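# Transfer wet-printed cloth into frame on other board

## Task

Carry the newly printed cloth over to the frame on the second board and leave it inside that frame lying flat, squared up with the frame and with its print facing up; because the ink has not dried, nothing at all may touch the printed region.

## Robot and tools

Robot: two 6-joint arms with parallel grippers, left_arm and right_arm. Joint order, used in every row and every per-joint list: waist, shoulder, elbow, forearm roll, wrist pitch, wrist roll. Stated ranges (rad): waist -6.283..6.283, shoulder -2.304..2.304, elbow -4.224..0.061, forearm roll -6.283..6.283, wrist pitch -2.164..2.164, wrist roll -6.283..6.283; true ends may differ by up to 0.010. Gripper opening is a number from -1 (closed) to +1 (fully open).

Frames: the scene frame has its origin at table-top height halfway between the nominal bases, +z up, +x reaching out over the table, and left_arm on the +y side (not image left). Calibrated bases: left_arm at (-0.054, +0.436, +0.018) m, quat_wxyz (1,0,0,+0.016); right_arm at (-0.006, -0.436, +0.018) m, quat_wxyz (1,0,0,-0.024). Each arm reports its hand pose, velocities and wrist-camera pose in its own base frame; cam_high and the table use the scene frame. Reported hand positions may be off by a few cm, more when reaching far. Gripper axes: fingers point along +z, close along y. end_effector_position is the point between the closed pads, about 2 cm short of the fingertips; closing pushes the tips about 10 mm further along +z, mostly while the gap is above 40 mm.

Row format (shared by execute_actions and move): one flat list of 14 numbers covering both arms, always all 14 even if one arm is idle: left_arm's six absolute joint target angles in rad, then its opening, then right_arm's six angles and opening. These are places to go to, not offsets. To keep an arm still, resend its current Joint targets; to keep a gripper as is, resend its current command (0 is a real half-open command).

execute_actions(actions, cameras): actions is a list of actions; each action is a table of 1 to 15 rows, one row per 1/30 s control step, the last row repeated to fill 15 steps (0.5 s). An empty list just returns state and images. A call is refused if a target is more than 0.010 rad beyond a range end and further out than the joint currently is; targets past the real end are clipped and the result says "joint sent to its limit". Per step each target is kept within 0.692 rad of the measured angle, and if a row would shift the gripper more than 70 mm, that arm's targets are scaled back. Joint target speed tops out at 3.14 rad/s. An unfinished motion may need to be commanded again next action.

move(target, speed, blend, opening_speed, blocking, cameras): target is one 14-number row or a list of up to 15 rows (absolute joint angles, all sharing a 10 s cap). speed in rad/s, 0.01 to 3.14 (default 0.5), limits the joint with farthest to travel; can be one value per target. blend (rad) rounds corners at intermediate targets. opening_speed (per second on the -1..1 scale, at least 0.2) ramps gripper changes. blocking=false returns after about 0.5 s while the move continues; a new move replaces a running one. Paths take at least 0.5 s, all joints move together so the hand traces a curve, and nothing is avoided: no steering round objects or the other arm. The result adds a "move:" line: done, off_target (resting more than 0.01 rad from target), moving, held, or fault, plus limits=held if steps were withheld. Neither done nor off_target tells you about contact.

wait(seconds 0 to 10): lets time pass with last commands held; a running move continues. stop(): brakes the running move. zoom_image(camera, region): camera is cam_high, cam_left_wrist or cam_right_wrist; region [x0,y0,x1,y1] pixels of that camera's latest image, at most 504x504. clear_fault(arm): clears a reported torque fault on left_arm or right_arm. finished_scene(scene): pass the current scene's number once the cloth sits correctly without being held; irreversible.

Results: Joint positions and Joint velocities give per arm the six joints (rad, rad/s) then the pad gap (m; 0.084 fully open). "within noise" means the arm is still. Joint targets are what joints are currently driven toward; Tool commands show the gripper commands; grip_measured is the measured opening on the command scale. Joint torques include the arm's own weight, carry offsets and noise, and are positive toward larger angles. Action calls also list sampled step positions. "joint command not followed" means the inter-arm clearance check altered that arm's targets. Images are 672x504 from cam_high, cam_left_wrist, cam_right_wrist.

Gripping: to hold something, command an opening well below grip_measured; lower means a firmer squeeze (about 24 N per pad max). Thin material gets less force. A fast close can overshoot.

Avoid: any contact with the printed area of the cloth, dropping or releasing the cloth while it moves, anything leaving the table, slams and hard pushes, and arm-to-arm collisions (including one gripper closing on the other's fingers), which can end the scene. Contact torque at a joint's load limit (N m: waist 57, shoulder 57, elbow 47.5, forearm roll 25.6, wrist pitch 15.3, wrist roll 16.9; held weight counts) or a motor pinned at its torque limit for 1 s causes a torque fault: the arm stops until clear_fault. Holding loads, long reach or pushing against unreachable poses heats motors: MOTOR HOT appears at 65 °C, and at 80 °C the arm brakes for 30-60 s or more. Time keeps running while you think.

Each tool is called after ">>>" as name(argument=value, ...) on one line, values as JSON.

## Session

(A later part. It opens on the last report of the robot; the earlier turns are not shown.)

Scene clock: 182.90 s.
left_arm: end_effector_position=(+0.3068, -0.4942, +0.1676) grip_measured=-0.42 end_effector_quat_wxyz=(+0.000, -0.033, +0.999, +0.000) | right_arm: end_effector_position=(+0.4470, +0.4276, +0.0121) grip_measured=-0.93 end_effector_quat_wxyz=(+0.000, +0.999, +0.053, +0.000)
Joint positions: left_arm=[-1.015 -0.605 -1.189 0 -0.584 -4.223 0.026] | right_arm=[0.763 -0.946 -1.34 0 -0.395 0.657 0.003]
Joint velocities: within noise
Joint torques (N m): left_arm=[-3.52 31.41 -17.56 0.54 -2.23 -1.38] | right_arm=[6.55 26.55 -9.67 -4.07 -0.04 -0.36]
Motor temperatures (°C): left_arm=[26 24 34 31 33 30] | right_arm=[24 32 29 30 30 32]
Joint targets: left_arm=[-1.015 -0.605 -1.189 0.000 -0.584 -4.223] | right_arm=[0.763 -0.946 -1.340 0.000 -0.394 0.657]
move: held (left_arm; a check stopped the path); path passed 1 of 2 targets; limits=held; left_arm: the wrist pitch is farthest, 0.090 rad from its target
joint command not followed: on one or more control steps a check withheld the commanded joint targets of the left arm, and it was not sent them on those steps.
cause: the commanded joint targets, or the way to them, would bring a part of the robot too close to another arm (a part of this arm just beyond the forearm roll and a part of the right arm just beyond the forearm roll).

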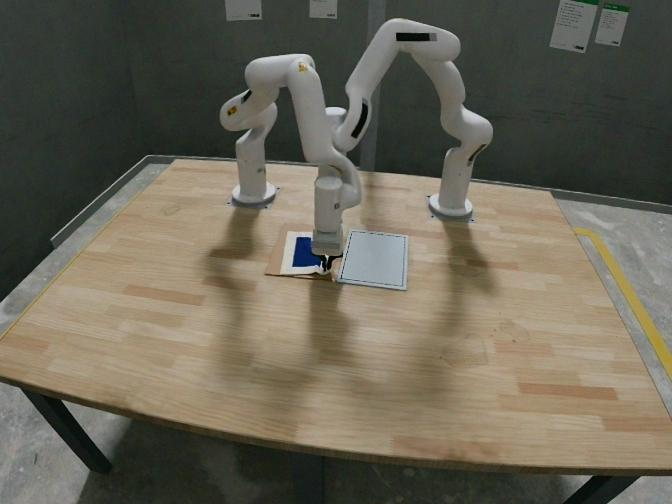

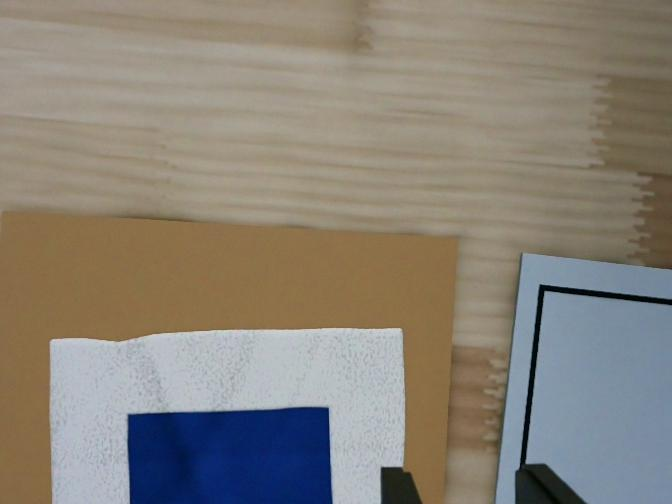

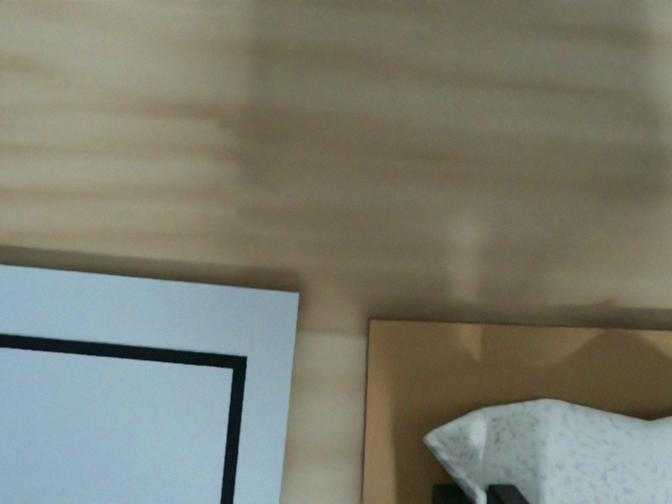

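>>> move(target=[[-1.014,-0.487,-1.215,0,-0.729,-4.2225,-0.4,0.7632,-0.946,-1.3404,0,-0.3945,0.6572,-1],[-0.8446,-0.1373,-0.895,0,-0.7577,-4.053,-0.4,0.7632,-0.946,-1.3404,0,-0.3945,0.6572,-1],[-0.588,0.1053,-0.6488,0,-0.7541,-4.0,-0.4,0.7632,-0.946,-1.3404,0,-0.3945,0.6572,-1],[-0.588,0.1053,-0.6488,3.1416,0.7541,-0.8584,-0.4,0.7632,-0.946,-1.3404,0,-0.3945,0.6572,-1]], speed=[0.4,0.6,0.6,1.5], cameras=["cam_high"])

>>> move(target=[[-0.8446,-0.1373,-0.895,3.1416,0.7577,-0.9114,-0.4,0.7632,-0.946,-1.3404,0,-0.3945,0.6572,-1],[-1.014,-0.487,-1.215,3.1416,0.729,-1.0809,-0.4,0.7632,-0.946,-1.3404,0,-0.3945,0.6572,-1],[-1.0159,-0.6781,-1.1727,3.1416,0.4946,-1.0809,-0.4,0.7632,-0.946,-1.3404,0,-0.3945,0.6572,-1]], speed=[0.6,0.6,0.3])

Scene clock: 210.63 s.
left_arm: end_effector_position=(+0.2995, -0.1997, +0.2995) grip_measured=-0.42 end_effector_quat_wxyz=(+0.000, -0.135, +0.991, +0.000) | right_arm: end_effector_position=(+0.4470, +0.4276, +0.0121) grip_measured=-0.93 end_effector_quat_wxyz=(+0.000, +0.999, +0.053, +0.000)
Joint positions: left_arm=[-0.588 0.105 -0.649 3.142 0.754 -0.858 0.026] | right_arm=[0.763 -0.946 -1.34 0 -0.395 0.657 0.003]
Joint velocities: within noise
Joint torques (N m): left_arm=[6.84 13.4 -13.5 0.97 2.29 1.41] | right_arm=[8.86 25.59 -9.14 -3.98 0.29 -0.49]
Motor temperatures (°C): left_arm=[26 24 34 31 33 30] | right_arm=[24 32 29 30 30 32]
Joint targets: left_arm=[-0.588 0.105 -0.649 3.142 0.754 -0.858] | right_arm=[0.763 -0.946 -1.340 0.000 -0.394 0.657]
move: done
Images, in order (width x height): cam_high 672x504.

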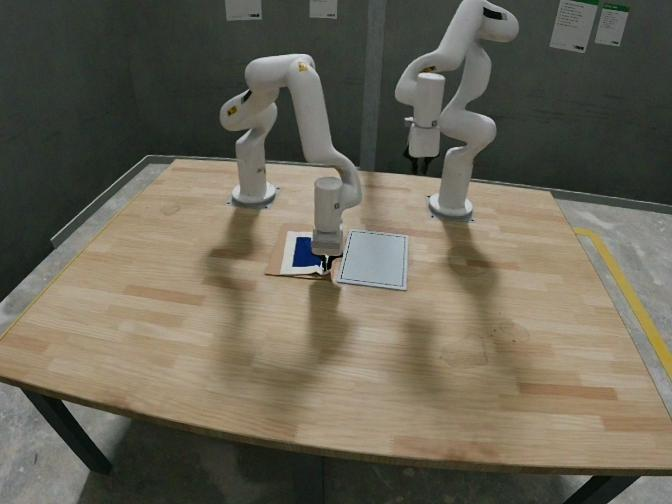

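Scene clock: 213.10 s.
left_arm: end_effector_position=(+0.3050, -0.4921, +0.1195) grip_measured=-0.42 end_effector_quat_wxyz=(+0.000, -0.032, +0.999, +0.000) | right_arm: end_effector_position=(+0.4470, +0.4276, +0.0121) grip_measured=-0.93 end_effector_quat_wxyz=(+0.000, +0.999, +0.053, +0.000)
Joint positions: left_arm=[-1.016 -0.678 -1.173 3.142 0.495 -1.081 0.026] | right_arm=[0.763 -0.946 -1.34 0 -0.395 0.657 0.003]
Joint velocities: within noise
Joint torques (N m): left_arm=[-11.83 22.27 -9 0.02 -2.37 -1.42] | right_arm=[8.35 26.43 -8.46 -3.99 0.4 -0.75]
Motor temperatures (°C): left_arm=[26 24 34 31 33 30] | right_arm=[24 32 29 30 30 32]
Joint targets: left_arm=[-1.016 -0.678 -1.173 3.142 0.495 -1.081] | right_arm=[0.763 -0.946 -1.340 0.000 -0.394 0.657]
move: done

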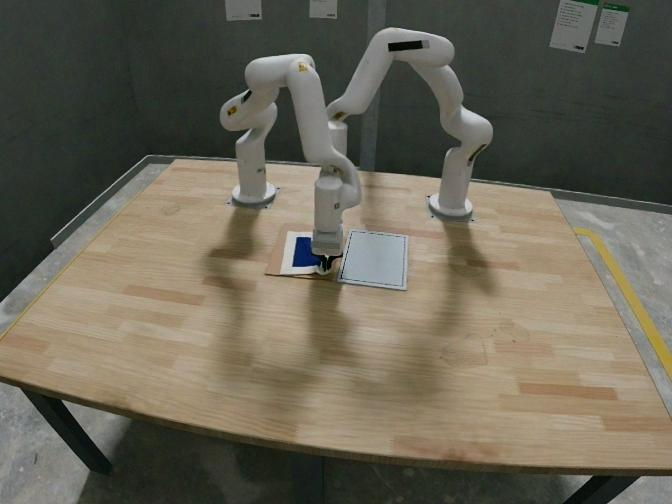

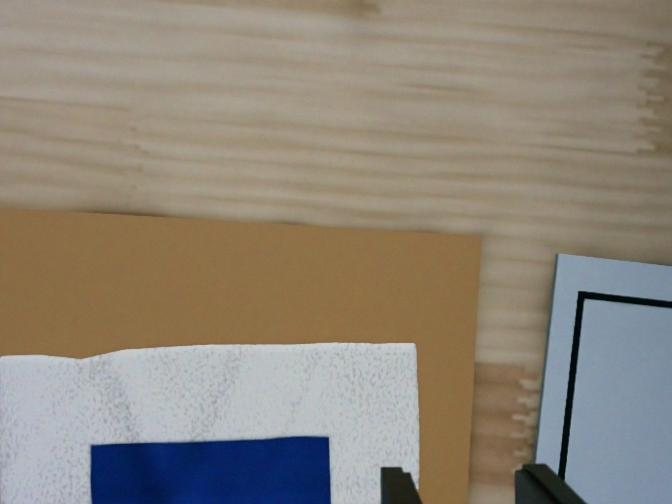

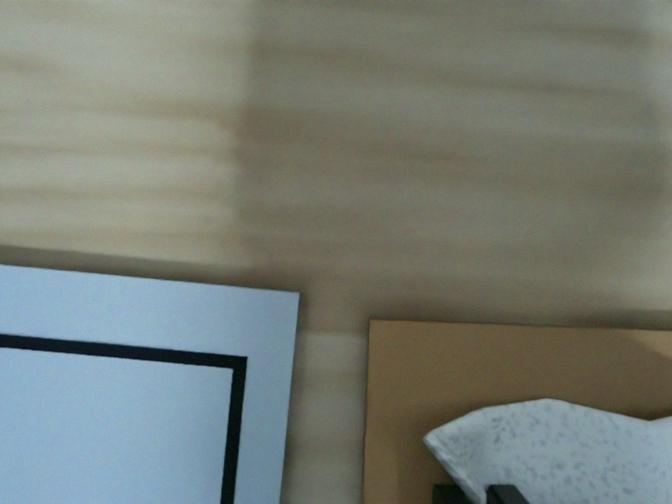

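>>> move(target=[[-1.013,-0.8413,-1.1873,3.1416,0.3459,-1.078,-0.43,0.7632,-0.946,-1.3404,0,-0.3945,0.6572,-1],[-1.013,-0.8705,-1.1954,3.1416,0.3249,-1.078,-0.43,0.7632,-0.946,-1.3404,0,-0.3945,0.6572,-1]], speed=[0.25,0.05], cameras=["cam_left_wrist"])

>>> move(target=[-1.013,-0.8765,-1.1971,3.1416,0.3206,-1.078,-0.43,0.7632,-0.946,-1.3404,0,-0.3945,0.6572,-1], speed=0.02, cameras=["cam_left_wrist"])

Scene clock: 226.67 s.
left_arm: end_effector_position=(+0.3051, -0.4890, +0.0151) grip_measured=-0.45 end_effector_quat_wxyz=(+0.000, -0.032, +0.999, +0.000) | right_arm: end_effector_position=(+0.4470, +0.4276, +0.0121) grip_measured=-0.93 end_effector_quat_wxyz=(+0.000, +0.999, +0.053, +0.000)
Joint positions: left_arm=[-1.013 -0.87 -1.195 3.142 0.325 -1.078 0.024] | right_arm=[0.763 -0.946 -1.34 0 -0.395 0.657 0.003]
Joint velocities: within noise
Joint torques (N m): left_arm=[6.82 21.64 -14.78 -0.47 -2.25 1.46] | right_arm=[9.24 26.88 -9.9 -3.92 0.39 -0.49]
Motor temperatures (°C): left_arm=[26 24 34 31 33 30] | right_arm=[24 32 29 30 30 32]
Joint targets: left_arm=[-1.013 -0.871 -1.195 3.142 0.325 -1.078] | right_arm=[0.763 -0.946 -1.340 0.000 -0.394 0.657]
move: done
Images, in order (width x height): cam_left_wrist 672x504.

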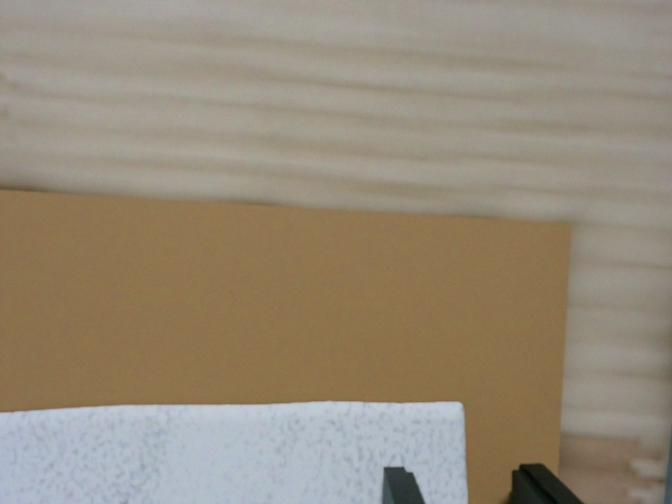

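Scene clock: 227.37 s.
left_arm: end_effector_position=(+0.3051, -0.4890, +0.0121) grip_measured=-0.45 end_effector_quat_wxyz=(+0.000, -0.032, +0.999, +0.000) | right_arm: end_effector_position=(+0.4470, +0.4276, +0.0121) grip_measured=-0.93 end_effector_quat_wxyz=(+0.000, +0.999, +0.053, +0.000)
Joint positions: left_arm=[-1.013 -0.876 -1.197 3.142 0.321 -1.078 0.024] | right_arm=[0.763 -0.946 -1.34 0 -0.395 0.657 0.003]
Joint velocities: within noise
Joint torques (N m): left_arm=[7.05 25.06 -14.77 -0.31 -2.38 1.45] | right_arm=[10.3 27.2 -8.96 -3.99 0.61 -0.55]
Motor temperatures (°C): left_arm=[26 24 34 31 33 30] | right_arm=[24 32 29 30 30 32]
Joint targets: left_arm=[-1.013 -0.876 -1.197 3.142 0.321 -1.078] | right_arm=[0.763 -0.946 -1.340 0.000 -0.394 0.657]
move: done
Images, in order (width x height): cam_left_wrist 672x504.

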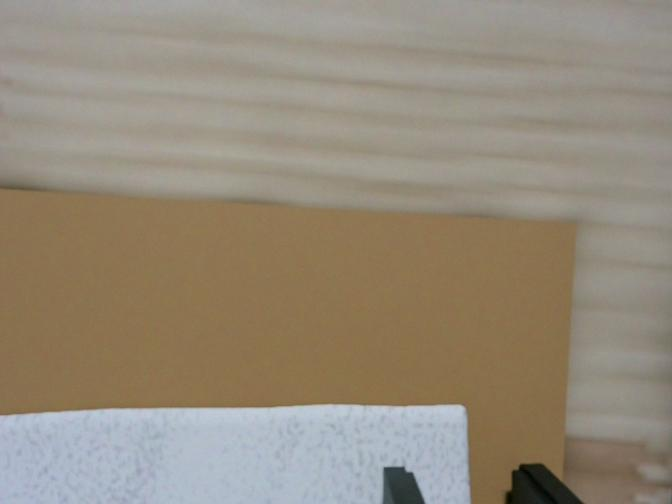

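>>> move(target=[-1.013,-0.8815,-1.1985,3.1416,0.3170,-1.078,-0.43,0.7632,-0.946,-1.3404,0,-0.3945,0.6572,-1], speed=0.02, cameras=["cam_left_wrist"])

>>> zoom_image(camera="cam_left_wrist", region=[340, 380, 600, 504])

Scene clock: 230.80 s.
left_arm: end_effector_position=(+0.3052, -0.4891, +0.0098) grip_measured=-0.45 end_effector_quat_wxyz=(+0.000, -0.032, +0.999, +0.000) | right_arm: end_effector_position=(+0.4470, +0.4276, +0.0121) grip_measured=-0.93 end_effector_quat_wxyz=(+0.000, +0.999, +0.053, +0.000)
Joint positions: left_arm=[-1.013 -0.881 -1.199 3.142 0.317 -1.078 0.024] | right_arm=[0.763 -0.946 -1.34 0 -0.395 0.657 0.003]
Joint velocities: within noise
Joint torques (N m): left_arm=[6.46 5.78 -5.6 -0.21 -2.65 1.38] | right_arm=[9.42 28.83 -10.02 -3.61 0.64 -0.56]
Motor temperatures (°C): left_arm=[26 24 34 31 33 30] | right_arm=[24 32 29 30 30 32]
Joint targets: left_arm=[-1.013 -0.881 -1.198 3.142 0.317 -1.078] | right_arm=[0.763 -0.946 -1.340 0.000 -0.394 0.657]
move: done
Images, in order (width x height): cam_left_wrist 672x504.

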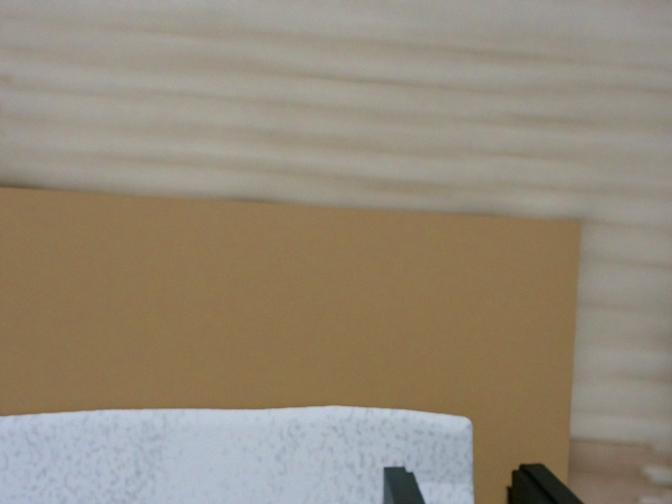

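Scaled by 1.938 from the camera's 672x504 image, which has a finer 960x720 frame.

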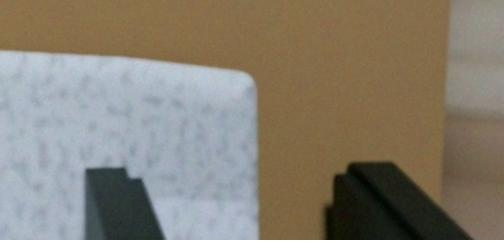

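>>> move(target=[-1.013,-0.8815,-1.1985,3.1416,0.3170,-1.078,-0.75,0.7632,-0.946,-1.3404,0,-0.3945,0.6572,-1], opening_speed=0.25, cameras=["cam_left_wrist"])

>>> zoom_image(camera="cam_left_wrist", region=[340, 380, 600, 504])

Scene clock: 236.10 s.
left_arm: end_effector_position=(+0.3051, -0.4891, +0.0098) grip_measured=-0.77 end_effector_quat_wxyz=(+0.000, -0.032, +0.999, +0.000) | right_arm: end_effector_position=(+0.4470, +0.4276, +0.0121) grip_measured=-0.93 end_effector_quat_wxyz=(+0.000, +0.999, +0.053, +0.000)
Joint positions: left_arm=[-1.013 -0.881 -1.199 3.142 0.317 -1.078 0.01] | right_arm=[0.763 -0.946 -1.34 0 -0.395 0.657 0.003]
Joint velocities: within noise
Joint torques (N m): left_arm=[6.57 5.79 -0.07 -0.15 3.97 1.38] | right_arm=[7.16 26.01 -9.95 -4.23 0.9 -0.4]
Motor temperatures (°C): left_arm=[26 24 34 31 33 30] | right_arm=[24 32 29 30 30 32]
Joint targets: left_arm=[-1.013 -0.881 -1.198 3.142 0.317 -1.078] | right_arm=[0.763 -0.946 -1.340 0.000 -0.394 0.657]
move: done
Images, in order (width x height): cam_left_wrist 672x504.

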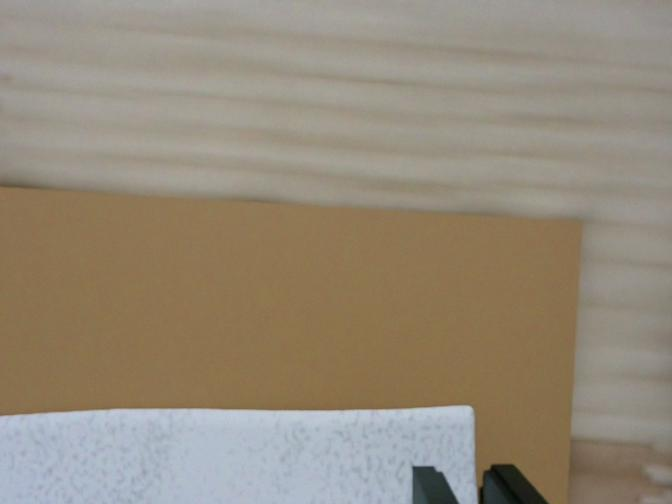

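Scaled by 1.938 from the camera's 672x504 image, which has a finer 960x720 frame.

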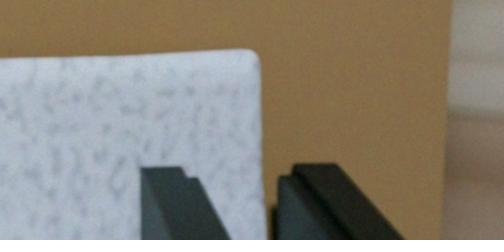

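>>> move(target=[[-1.013,-0.8625,-1.1932,3.1416,0.3307,-1.078,-0.43,0.7632,-0.946,-1.3404,0,-0.3945,0.6572,-1],[-1.0169,-0.8709,-1.2054,3.1416,0.3345,-1.0819,-0.43,0.7632,-0.946,-1.3404,0,-0.3945,0.6572,-1],[-1.0169,-0.8900,-1.2107,3.1416,0.3208,-1.0819,-0.43,0.7632,-0.946,-1.3404,0,-0.3945,0.6572,-1]], speed=[0.1,0.1,0.03], cameras=["cam_left_wrist"])

>>> zoom_image(camera="cam_left_wrist", region=[340, 380, 600, 504])

Scene clock: 245.50 s.
left_arm: end_effector_position=(+0.3054, -0.4938, +0.0093) grip_measured=-0.45 end_effector_quat_wxyz=(+0.001, -0.032, +0.999, -0.001) | right_arm: end_effector_position=(+0.4470, +0.4276, +0.0121) grip_measured=-0.93 end_effector_quat_wxyz=(+0.000, +0.999, +0.053, +0.000)
Joint positions: left_arm=[-1.017 -0.888 -1.211 3.142 0.321 -1.082 0.024] | right_arm=[0.763 -0.946 -1.34 0 -0.395 0.657 0.003]
Joint velocities: within noise
Joint torques (N m): left_arm=[-11.28 -5.98 2.8 -0.58 -3.29 -1.51] | right_arm=[9.02 26.84 -10.74 -4.19 1.06 -0.39]
Motor temperatures (°C): left_arm=[26 24 34 31 33 30] | right_arm=[24 32 29 30 30 32]
Joint targets: left_arm=[-1.017 -0.890 -1.211 3.142 0.321 -1.082] | right_arm=[0.763 -0.946 -1.340 0.000 -0.394 0.657]
move: done
Images, in order (width x height): cam_left_wrist 672x504.

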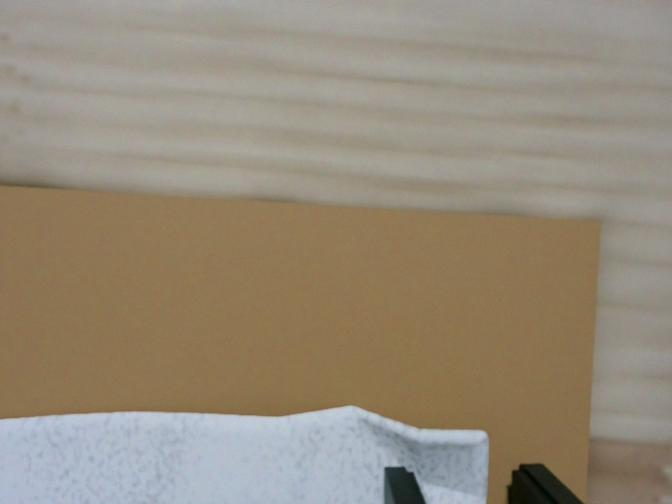

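Scaled by 1.938 from the camera's 672x504 image, which has a finer 960x720 frame.

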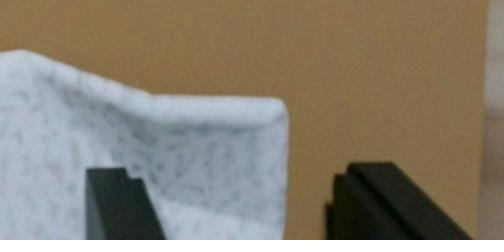

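>>> move(target=[-1.0169,-0.8890,-1.2105,3.1416,0.3215,-1.0819,-0.75,0.7632,-0.946,-1.3404,0,-0.3945,0.6572,-1], opening_speed=0.25, cameras=["cam_left_wrist"])

>>> zoom_image(camera="cam_left_wrist", region=[340, 380, 600, 504])

Scene clock: 252.03 s.
left_arm: end_effector_position=(+0.3052, -0.4936, +0.0093) grip_measured=-0.76 end_effector_quat_wxyz=(+0.000, -0.032, +0.999, -0.001) | right_arm: end_effector_position=(+0.4470, +0.4276, +0.0121) grip_measured=-0.93 end_effector_quat_wxyz=(+0.000, +0.999, +0.053, +0.000)
Joint positions: left_arm=[-1.017 -0.888 -1.211 3.142 0.321 -1.082 0.011] | right_arm=[0.763 -0.946 -1.34 0 -0.395 0.657 0.003]
Joint velocities: within noise
Joint torques (N m): left_arm=[-0.84 0.37 9.5 -0.43 6.62 -1.38] | right_arm=[8.65 27.05 -11.13 -4.39 1.32 -0.5]
Motor temperatures (°C): left_arm=[26 24 34 31 33 30] | right_arm=[24 32 29 30 30 32]
Joint targets: left_arm=[-1.017 -0.889 -1.210 3.142 0.322 -1.082] | right_arm=[0.763 -0.946 -1.340 0.000 -0.394 0.657]
move: done
Images, in order (width x height): cam_left_wrist 672x504.

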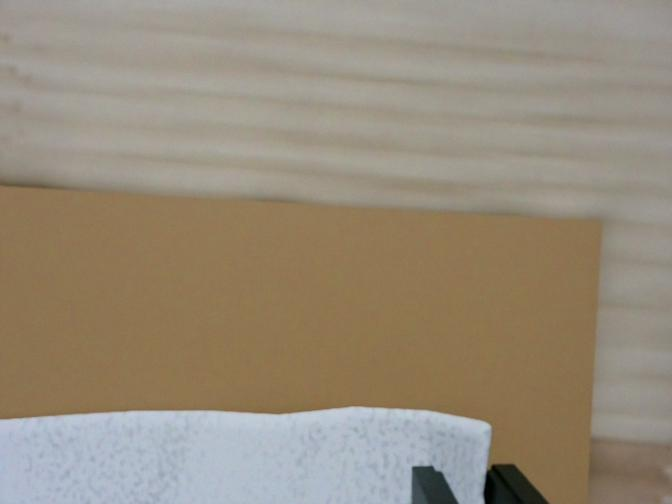

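Scaled by 1.938 from the camera's 672x504 image, which has a finer 960x720 frame.

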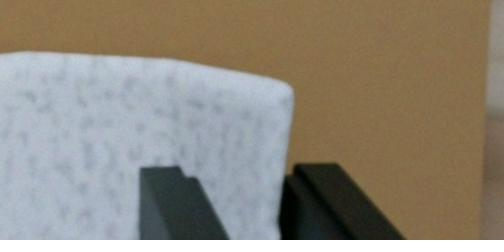

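>>> move(target=[-1.0169,-0.8890,-1.2105,3.1416,0.3215,-1.0819,-0.95,0.7632,-0.946,-1.3404,0,-0.3945,0.6572,-1], opening_speed=0.25, cameras=["cam_left_wrist"])

>>> zoom_image(camera="cam_left_wrist", region=[340, 380, 600, 504])

Scene clock: 255.77 s.
left_arm: end_effector_position=(+0.3052, -0.4934, +0.0092) grip_measured=-0.93 end_effector_quat_wxyz=(+0.000, -0.033, +0.999, +0.000) | right_arm: end_effector_position=(+0.4470, +0.4276, +0.0121) grip_measured=-0.93 end_effector_quat_wxyz=(+0.000, +0.999, +0.053, +0.000)
Joint positions: left_arm=[-1.017 -0.888 -1.211 3.142 0.322 -1.082 0.003] | right_arm=[0.763 -0.946 -1.34 0 -0.395 0.657 0.003]
Joint velocities: within noise
Joint torques (N m): left_arm=[8.65 0.98 8.91 -0.28 4.55 -0.94] | right_arm=[8.87 26.21 -10.37 -3.82 1.5 -0.42]
Motor temperatures (°C): left_arm=[26 24 34 31 33 30] | right_arm=[24 32 29 30 30 32]
Joint targets: left_arm=[-1.017 -0.889 -1.210 3.142 0.322 -1.082] | right_arm=[0.763 -0.946 -1.340 0.000 -0.394 0.657]
move: done
Images, in order (width x height): cam_left_wrist 672x504.

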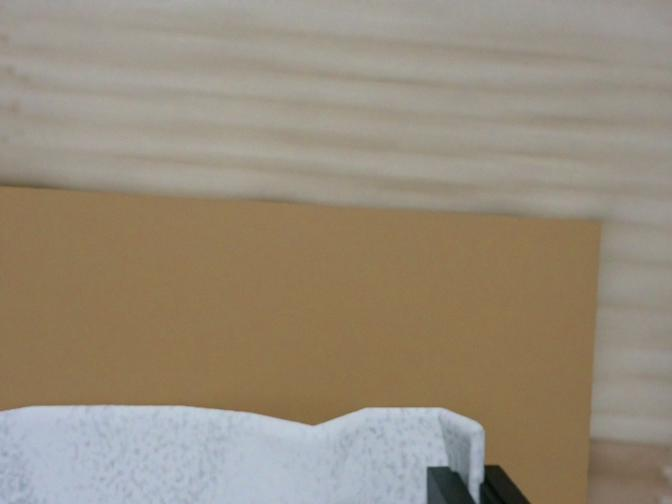

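Scaled by 1.938 from the camera's 672x504 image, which has a finer 960x720 frame.

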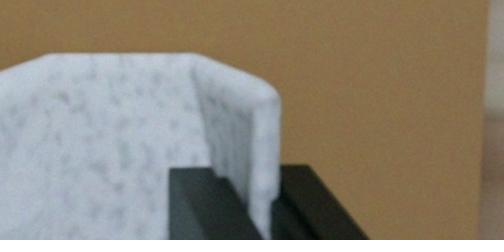

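>>> move(target=[[-1.0169,-0.8890,-1.2105,3.1416,0.3215,-1.0819,-1,0.7632,-0.946,-1.3404,0,-0.3945,0.6572,-1],[-1.0169,-0.8078,-1.1893,3.1416,0.3815,-1.0819,-1,0.7632,-0.8758,-1.3214,0,-0.4456,0.6572,-1]], speed=0.05)

>>> zoom_image(camera="cam_high", region=[260, 210, 360, 285])

Scene clock: 263.13 s.
left_arm: end_effector_position=(+0.3049, -0.4930, +0.0495) grip_measured=-0.94 end_effector_quat_wxyz=(+0.000, -0.033, +0.999, +0.000) | right_arm: end_effector_position=(+0.4469, +0.4275, +0.0495) grip_measured=-0.93 end_effector_quat_wxyz=(+0.000, +0.999, +0.053, +0.000)
Joint positions: left_arm=[-1.017 -0.808 -1.189 3.142 0.381 -1.082 0.003] | right_arm=[0.763 -0.876 -1.321 0 -0.446 0.657 0.003]
Joint velocities: within noise
Joint torques (N m): left_arm=[-10.69 32.57 -7.99 -0.32 2.39 -0.3] | right_arm=[-0.61 96.49 -13.76 -4.04 -2.42 -0.59]
Motor temperatures (°C): left_arm=[26 24 34 31 33 30] | right_arm=[24 32 29 30 30 32]
Joint targets: left_arm=[-1.017 -0.808 -1.189 3.142 0.382 -1.082] | right_arm=[0.763 -0.876 -1.321 0.000 -0.446 0.657]
move: done

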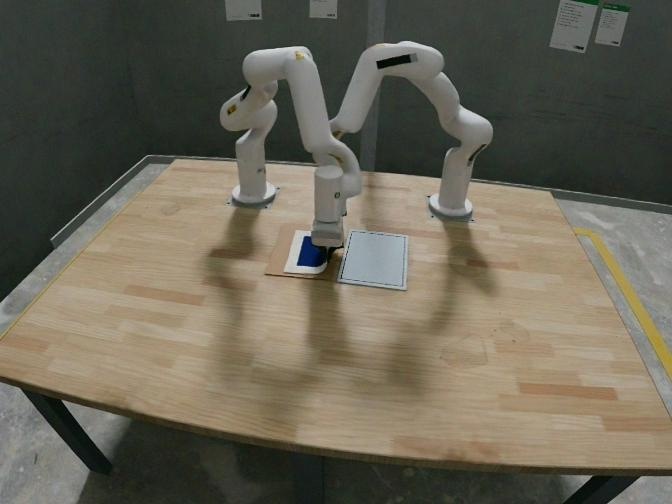

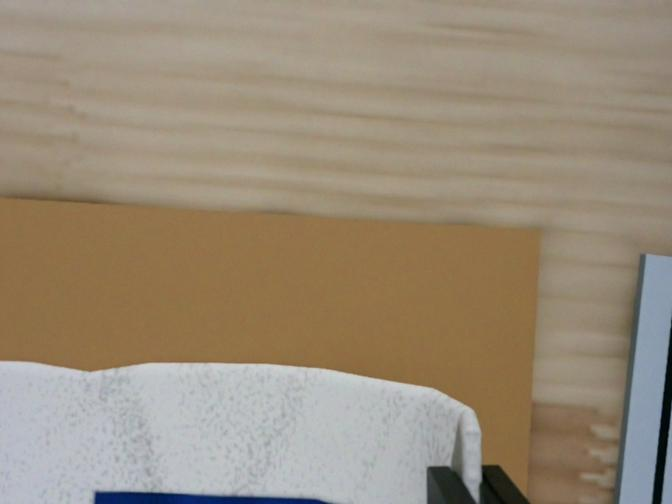

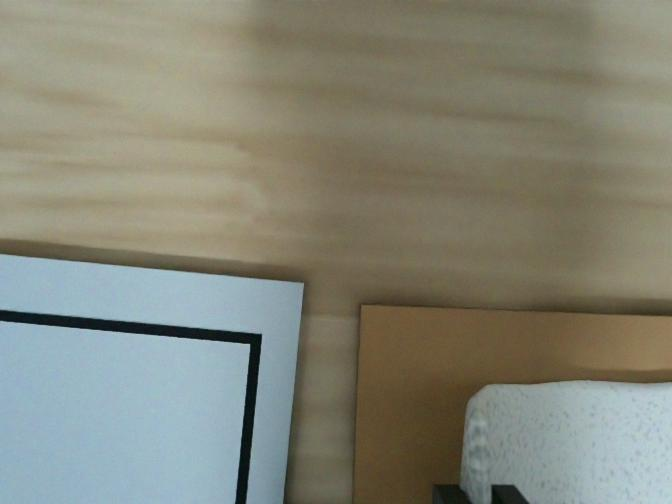

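Scaled by 5.040 from the camera's 672x504 image, which has a finer 960x720 frame.

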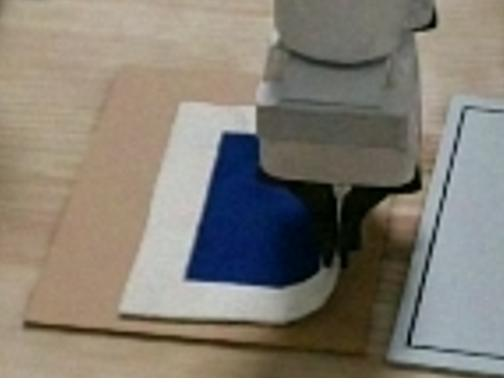

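>>> move(target=[[-0.9521,-0.6998,-1.0156,3.1416,0.3158,-0.9901,-1,0.8332,-0.9341,-1.4636,0,-0.5294,0.7542,-1],[-0.8736,-0.6203,-0.8636,3.1416,0.2433,-0.8841,-1,0.8951,-1.0231,-1.6335,0,-0.6104,0.8436,-1]], speed=0.08, blend=0.02)

>>> zoom_image(camera="cam_high", region=[260, 210, 420, 300])

Scene clock: 324.83 s.
left_arm: end_effector_position=(+0.3049, -0.3641, +0.0595) grip_measured=-0.94 end_effector_quat_wxyz=(+0.000, -0.005, +1.000, +0.000) | right_arm: end_effector_position=(+0.4378, +0.5462, +0.0595) grip_measured=-0.93 end_effector_quat_wxyz=(+0.000, +1.000, +0.026, +0.000)
Joint positions: left_arm=[-0.874 -0.62 -0.864 3.142 0.243 -0.884 0.003] | right_arm=[0.895 -1.023 -1.633 0 -0.61 0.844 0.003]
Joint velocities: within noise
Joint torques (N m): left_arm=[7.26 28.51 -7.78 -0.18 -2.33 1.39] | right_arm=[7.67 53.8 -30.58 -3.7 -2.3 0.93]
Motor temperatures (°C): left_arm=[26 24 34 31 33 30] | right_arm=[24 32 29 30 30 32]
Joint targets: left_arm=[-0.874 -0.620 -0.864 3.142 0.243 -0.884] | right_arm=[0.895 -1.023 -1.633 0.000 -0.610 0.844]
move: done

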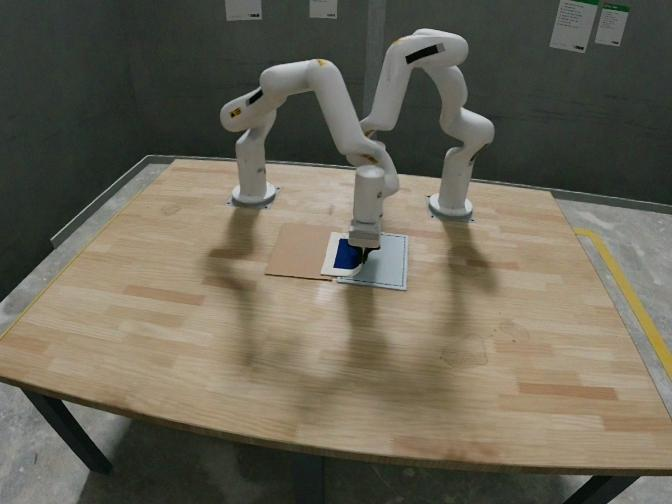

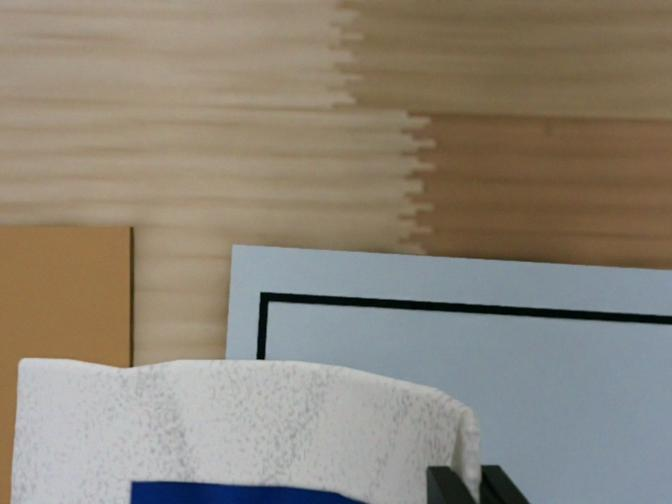

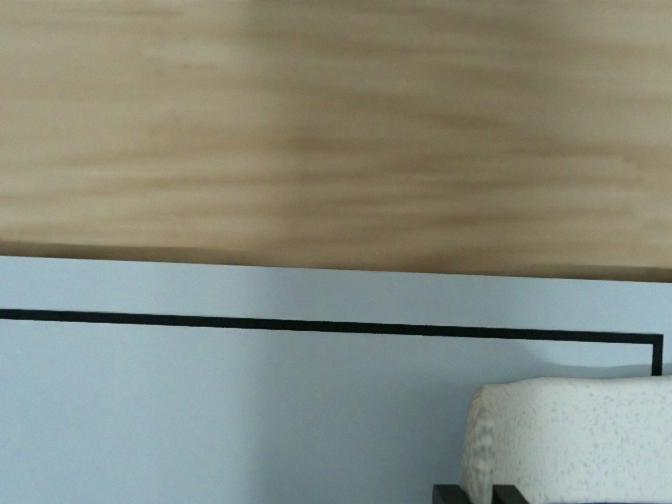

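Scaled by 3.150 from the camera's 672x504 image, which has a finer 960x720 frame.

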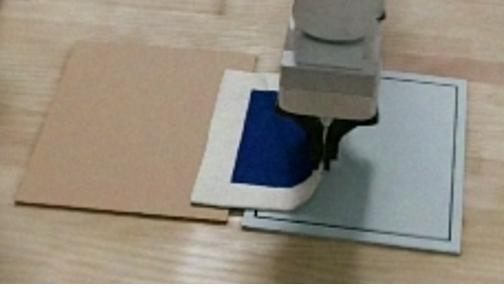

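>>> move(target=[-0.7216,-0.5098,-0.6521,3.1416,0.1423,-0.6906,-1,0.9808,-1.1897,-1.9507,0,-0.7610,0.9708,-1], speed=0.08)

>>> zoom_image(camera="cam_high", region=[260, 210, 420, 300])

Scene clock: 343.00 s.
left_arm: end_effector_position=(+0.2997, -0.2637, +0.0595) grip_measured=-0.94 end_effector_quat_wxyz=(+0.000, +0.015, +1.000, +0.000) | right_arm: end_effector_position=(+0.4253, +0.6352, +0.0595) grip_measured=-0.93 end_effector_quat_wxyz=(+0.000, +1.000, +0.005, +0.000)
Joint positions: left_arm=[-0.722 -0.51 -0.652 3.142 0.142 -0.691 0.003] | right_arm=[0.981 -1.19 -1.951 0 -0.761 0.971 0.003]
Joint velocities: within noise
Joint torques (N m): left_arm=[7.82 25.35 -5 0.09 -2.24 1.54] | right_arm=[7.46 60.59 -32.3 -2.98 -2.31 0.85]
Motor temperatures (°C): left_arm=[26 24 34 31 33 30] | right_arm=[24 32 29 30 30 32]
Joint targets: left_arm=[-0.722 -0.510 -0.652 3.142 0.142 -0.691] | right_arm=[0.981 -1.190 -1.951 0.000 -0.761 0.971]
move: done

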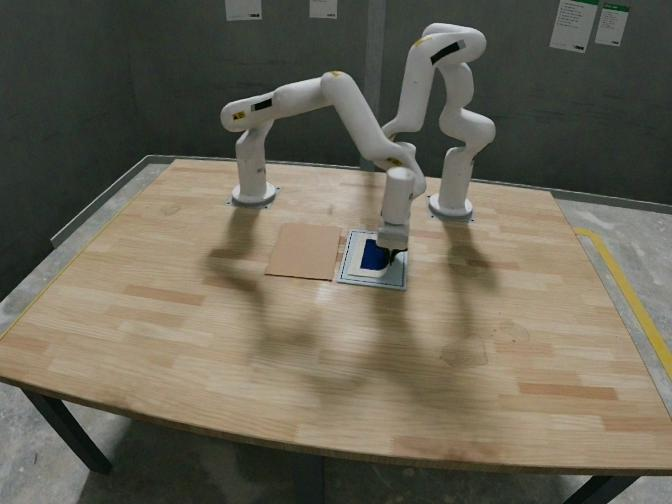

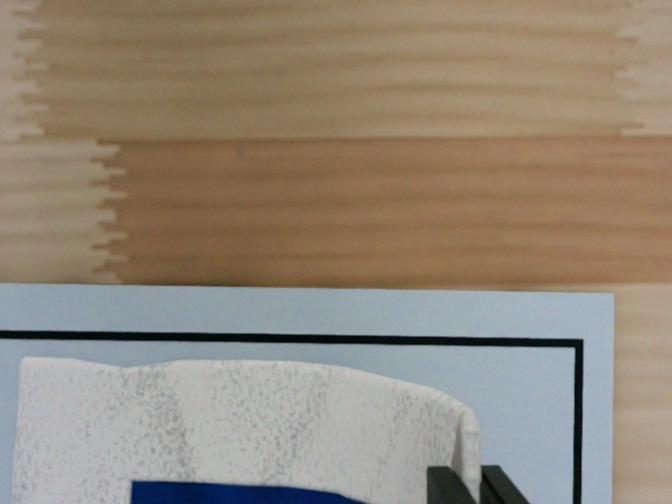

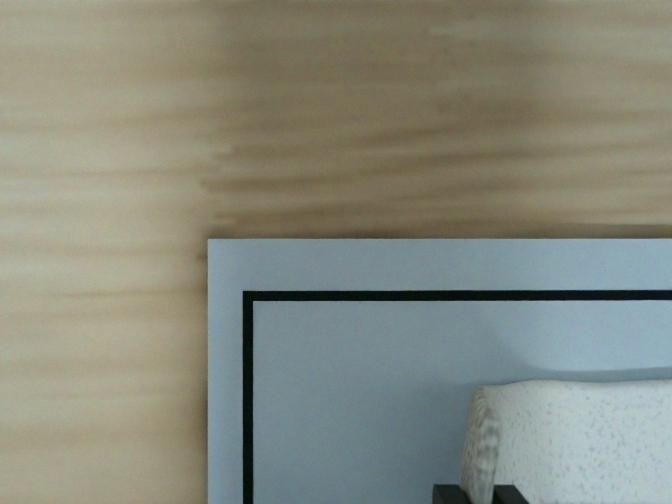

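Scaled by 3.150 from the camera's 672x504 image, which has a finer 960x720 frame.

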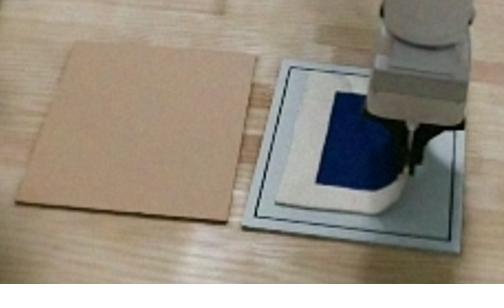

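>>> move(target=[-0.7091,-0.5186,-0.6690,3.1416,0.1504,-0.6781,-1,0.9721,-1.2044,-1.9786,0,-0.7742,0.9621,-1], speed=0.05)

>>> zoom_image(camera="cam_high", region=[330, 220, 420, 300])

Scene clock: 357.57 s.
left_arm: end_effector_position=(+0.3077, -0.2640, +0.0595) grip_measured=-0.94 end_effector_quat_wxyz=(+0.000, +0.016, +1.000, +0.000) | right_arm: end_effector_position=(+0.4335, +0.6354, +0.0595) grip_measured=-0.93 end_effector_quat_wxyz=(+0.000, +1.000, +0.005, +0.000)
Joint positions: left_arm=[-0.709 -0.519 -0.669 3.142 0.15 -0.678 0.003] | right_arm=[0.972 -1.204 -1.979 0 -0.774 0.962 0.003]
Joint velocities: within noise
Joint torques (N m): left_arm=[6.83 14.24 -12.77 -0.13 2.29 1.52] | right_arm=[-1.31 61.76 -31.68 -3.15 -2.45 -0.61]
Motor temperatures (°C): left_arm=[26 24 34 31 33 30] | right_arm=[24 32 29 30 30 32]
Joint targets: left_arm=[-0.709 -0.519 -0.669 3.142 0.150 -0.678] | right_arm=[0.972 -1.204 -1.979 0.000 -0.774 0.962]
move: done

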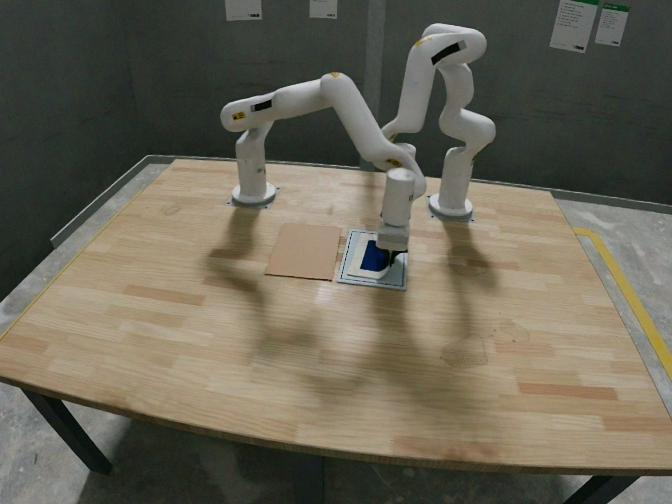

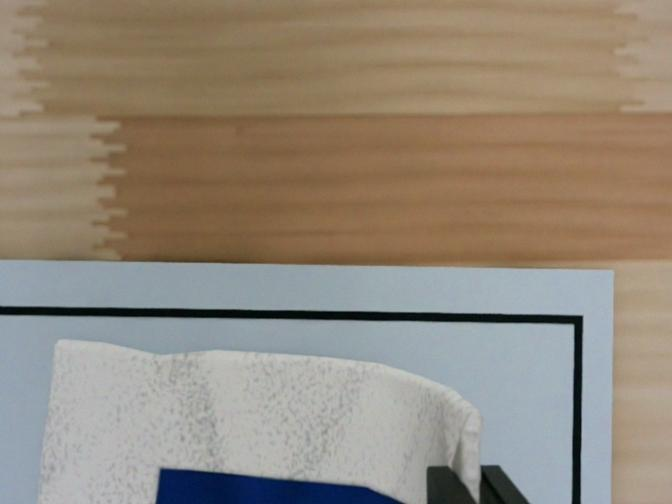

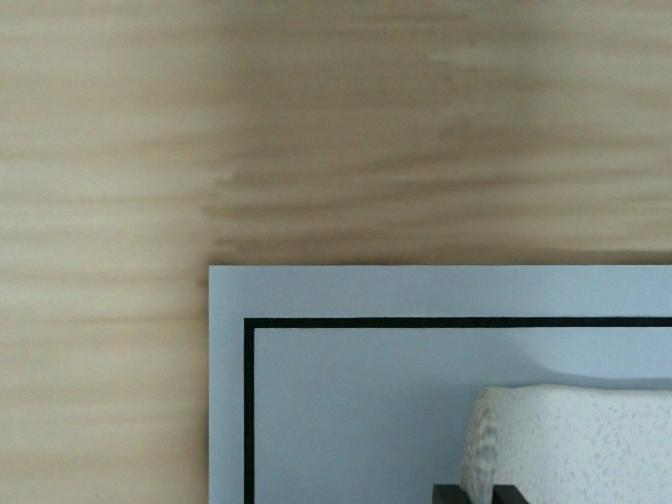

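Scaled by 5.600 from the camera's 672x504 image, which has a finer 960x720 frame.

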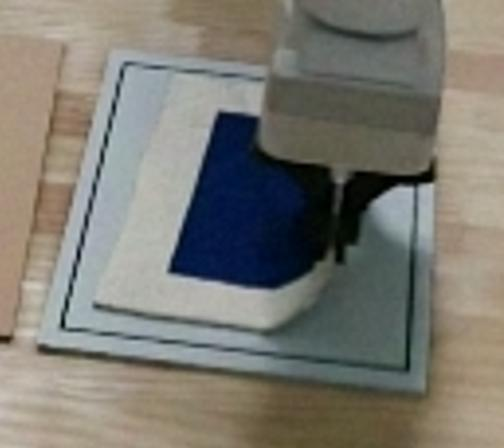

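>>> move(target=[[-0.8190,-0.4171,-0.7746,3.1416,0.3575,-0.7880,-1,0.9196,-0.9664,-1.7109,0,-0.7446,0.9096,-1],[-0.9365,-0.4259,-0.9747,3.1416,0.5488,-0.9055,-1,0.8362,-0.7371,-1.4636,0,-0.7265,0.8262,-1]], speed=0.12, blend=0.02)

>>> zoom_image(camera="cam_high", region=[290, 190, 420, 300])

Scene clock: 404.83 s.
left_arm: end_effector_position=(+0.3030, -0.4118, +0.1895) grip_measured=-0.94 end_effector_quat_wxyz=(+0.000, +0.015, +1.000, +0.000) | right_arm: end_effector_position=(+0.4405, +0.4878, +0.1895) grip_measured=-0.93 end_effector_quat_wxyz=(+0.000, +1.000, +0.005, +0.000)
Joint positions: left_arm=[-0.936 -0.426 -0.975 3.142 0.549 -0.905 0.003] | right_arm=[0.836 -0.737 -1.464 0 -0.726 0.826 0.003]
Joint velocities: within noise
Joint torques (N m): left_arm=[-11.27 16.24 -17.14 -0.47 2.37 -1.4] | right_arm=[-2.77 95.96 -18.02 -3.6 2.68 -0.68]
Motor temperatures (°C): left_arm=[26 24 34 31 33 30] | right_arm=[24 32 29 30 30 32]
Joint targets: left_arm=[-0.937 -0.426 -0.975 3.142 0.549 -0.905] | right_arm=[0.836 -0.737 -1.464 0.000 -0.727 0.826]
move: done

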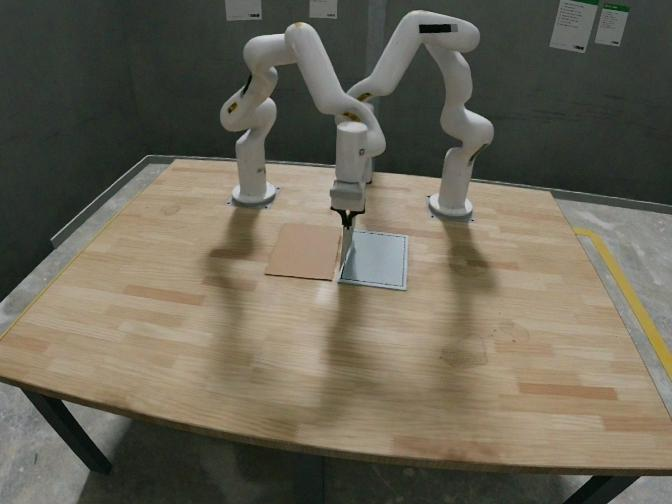

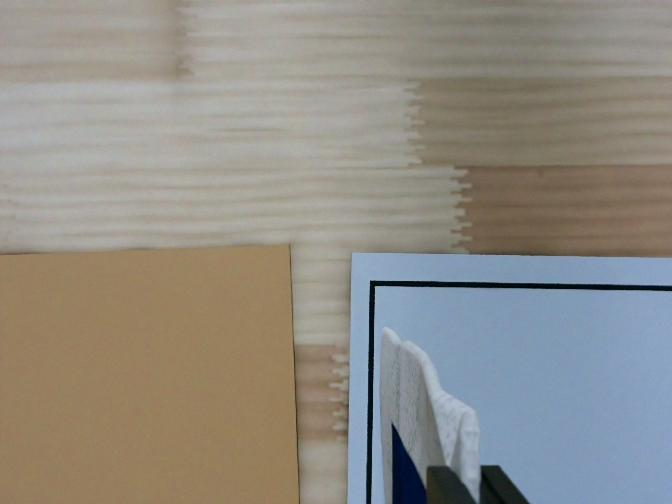

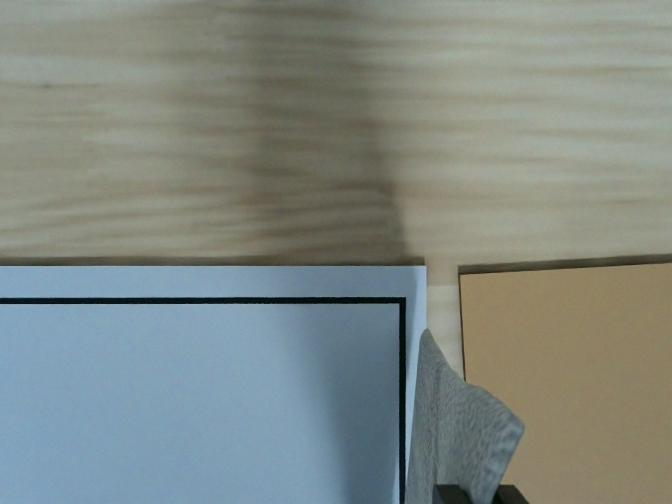

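Scaled by 3.877 from the camera's 672x504 image, which has a finer 960x720 frame.

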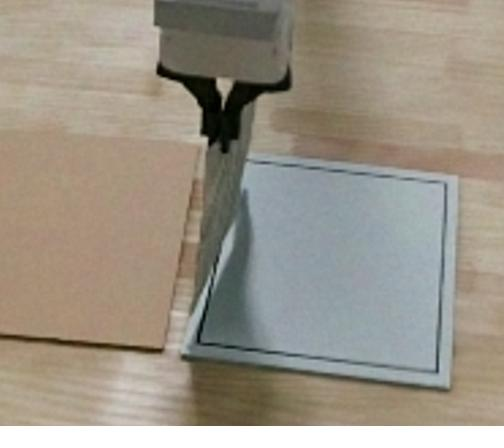

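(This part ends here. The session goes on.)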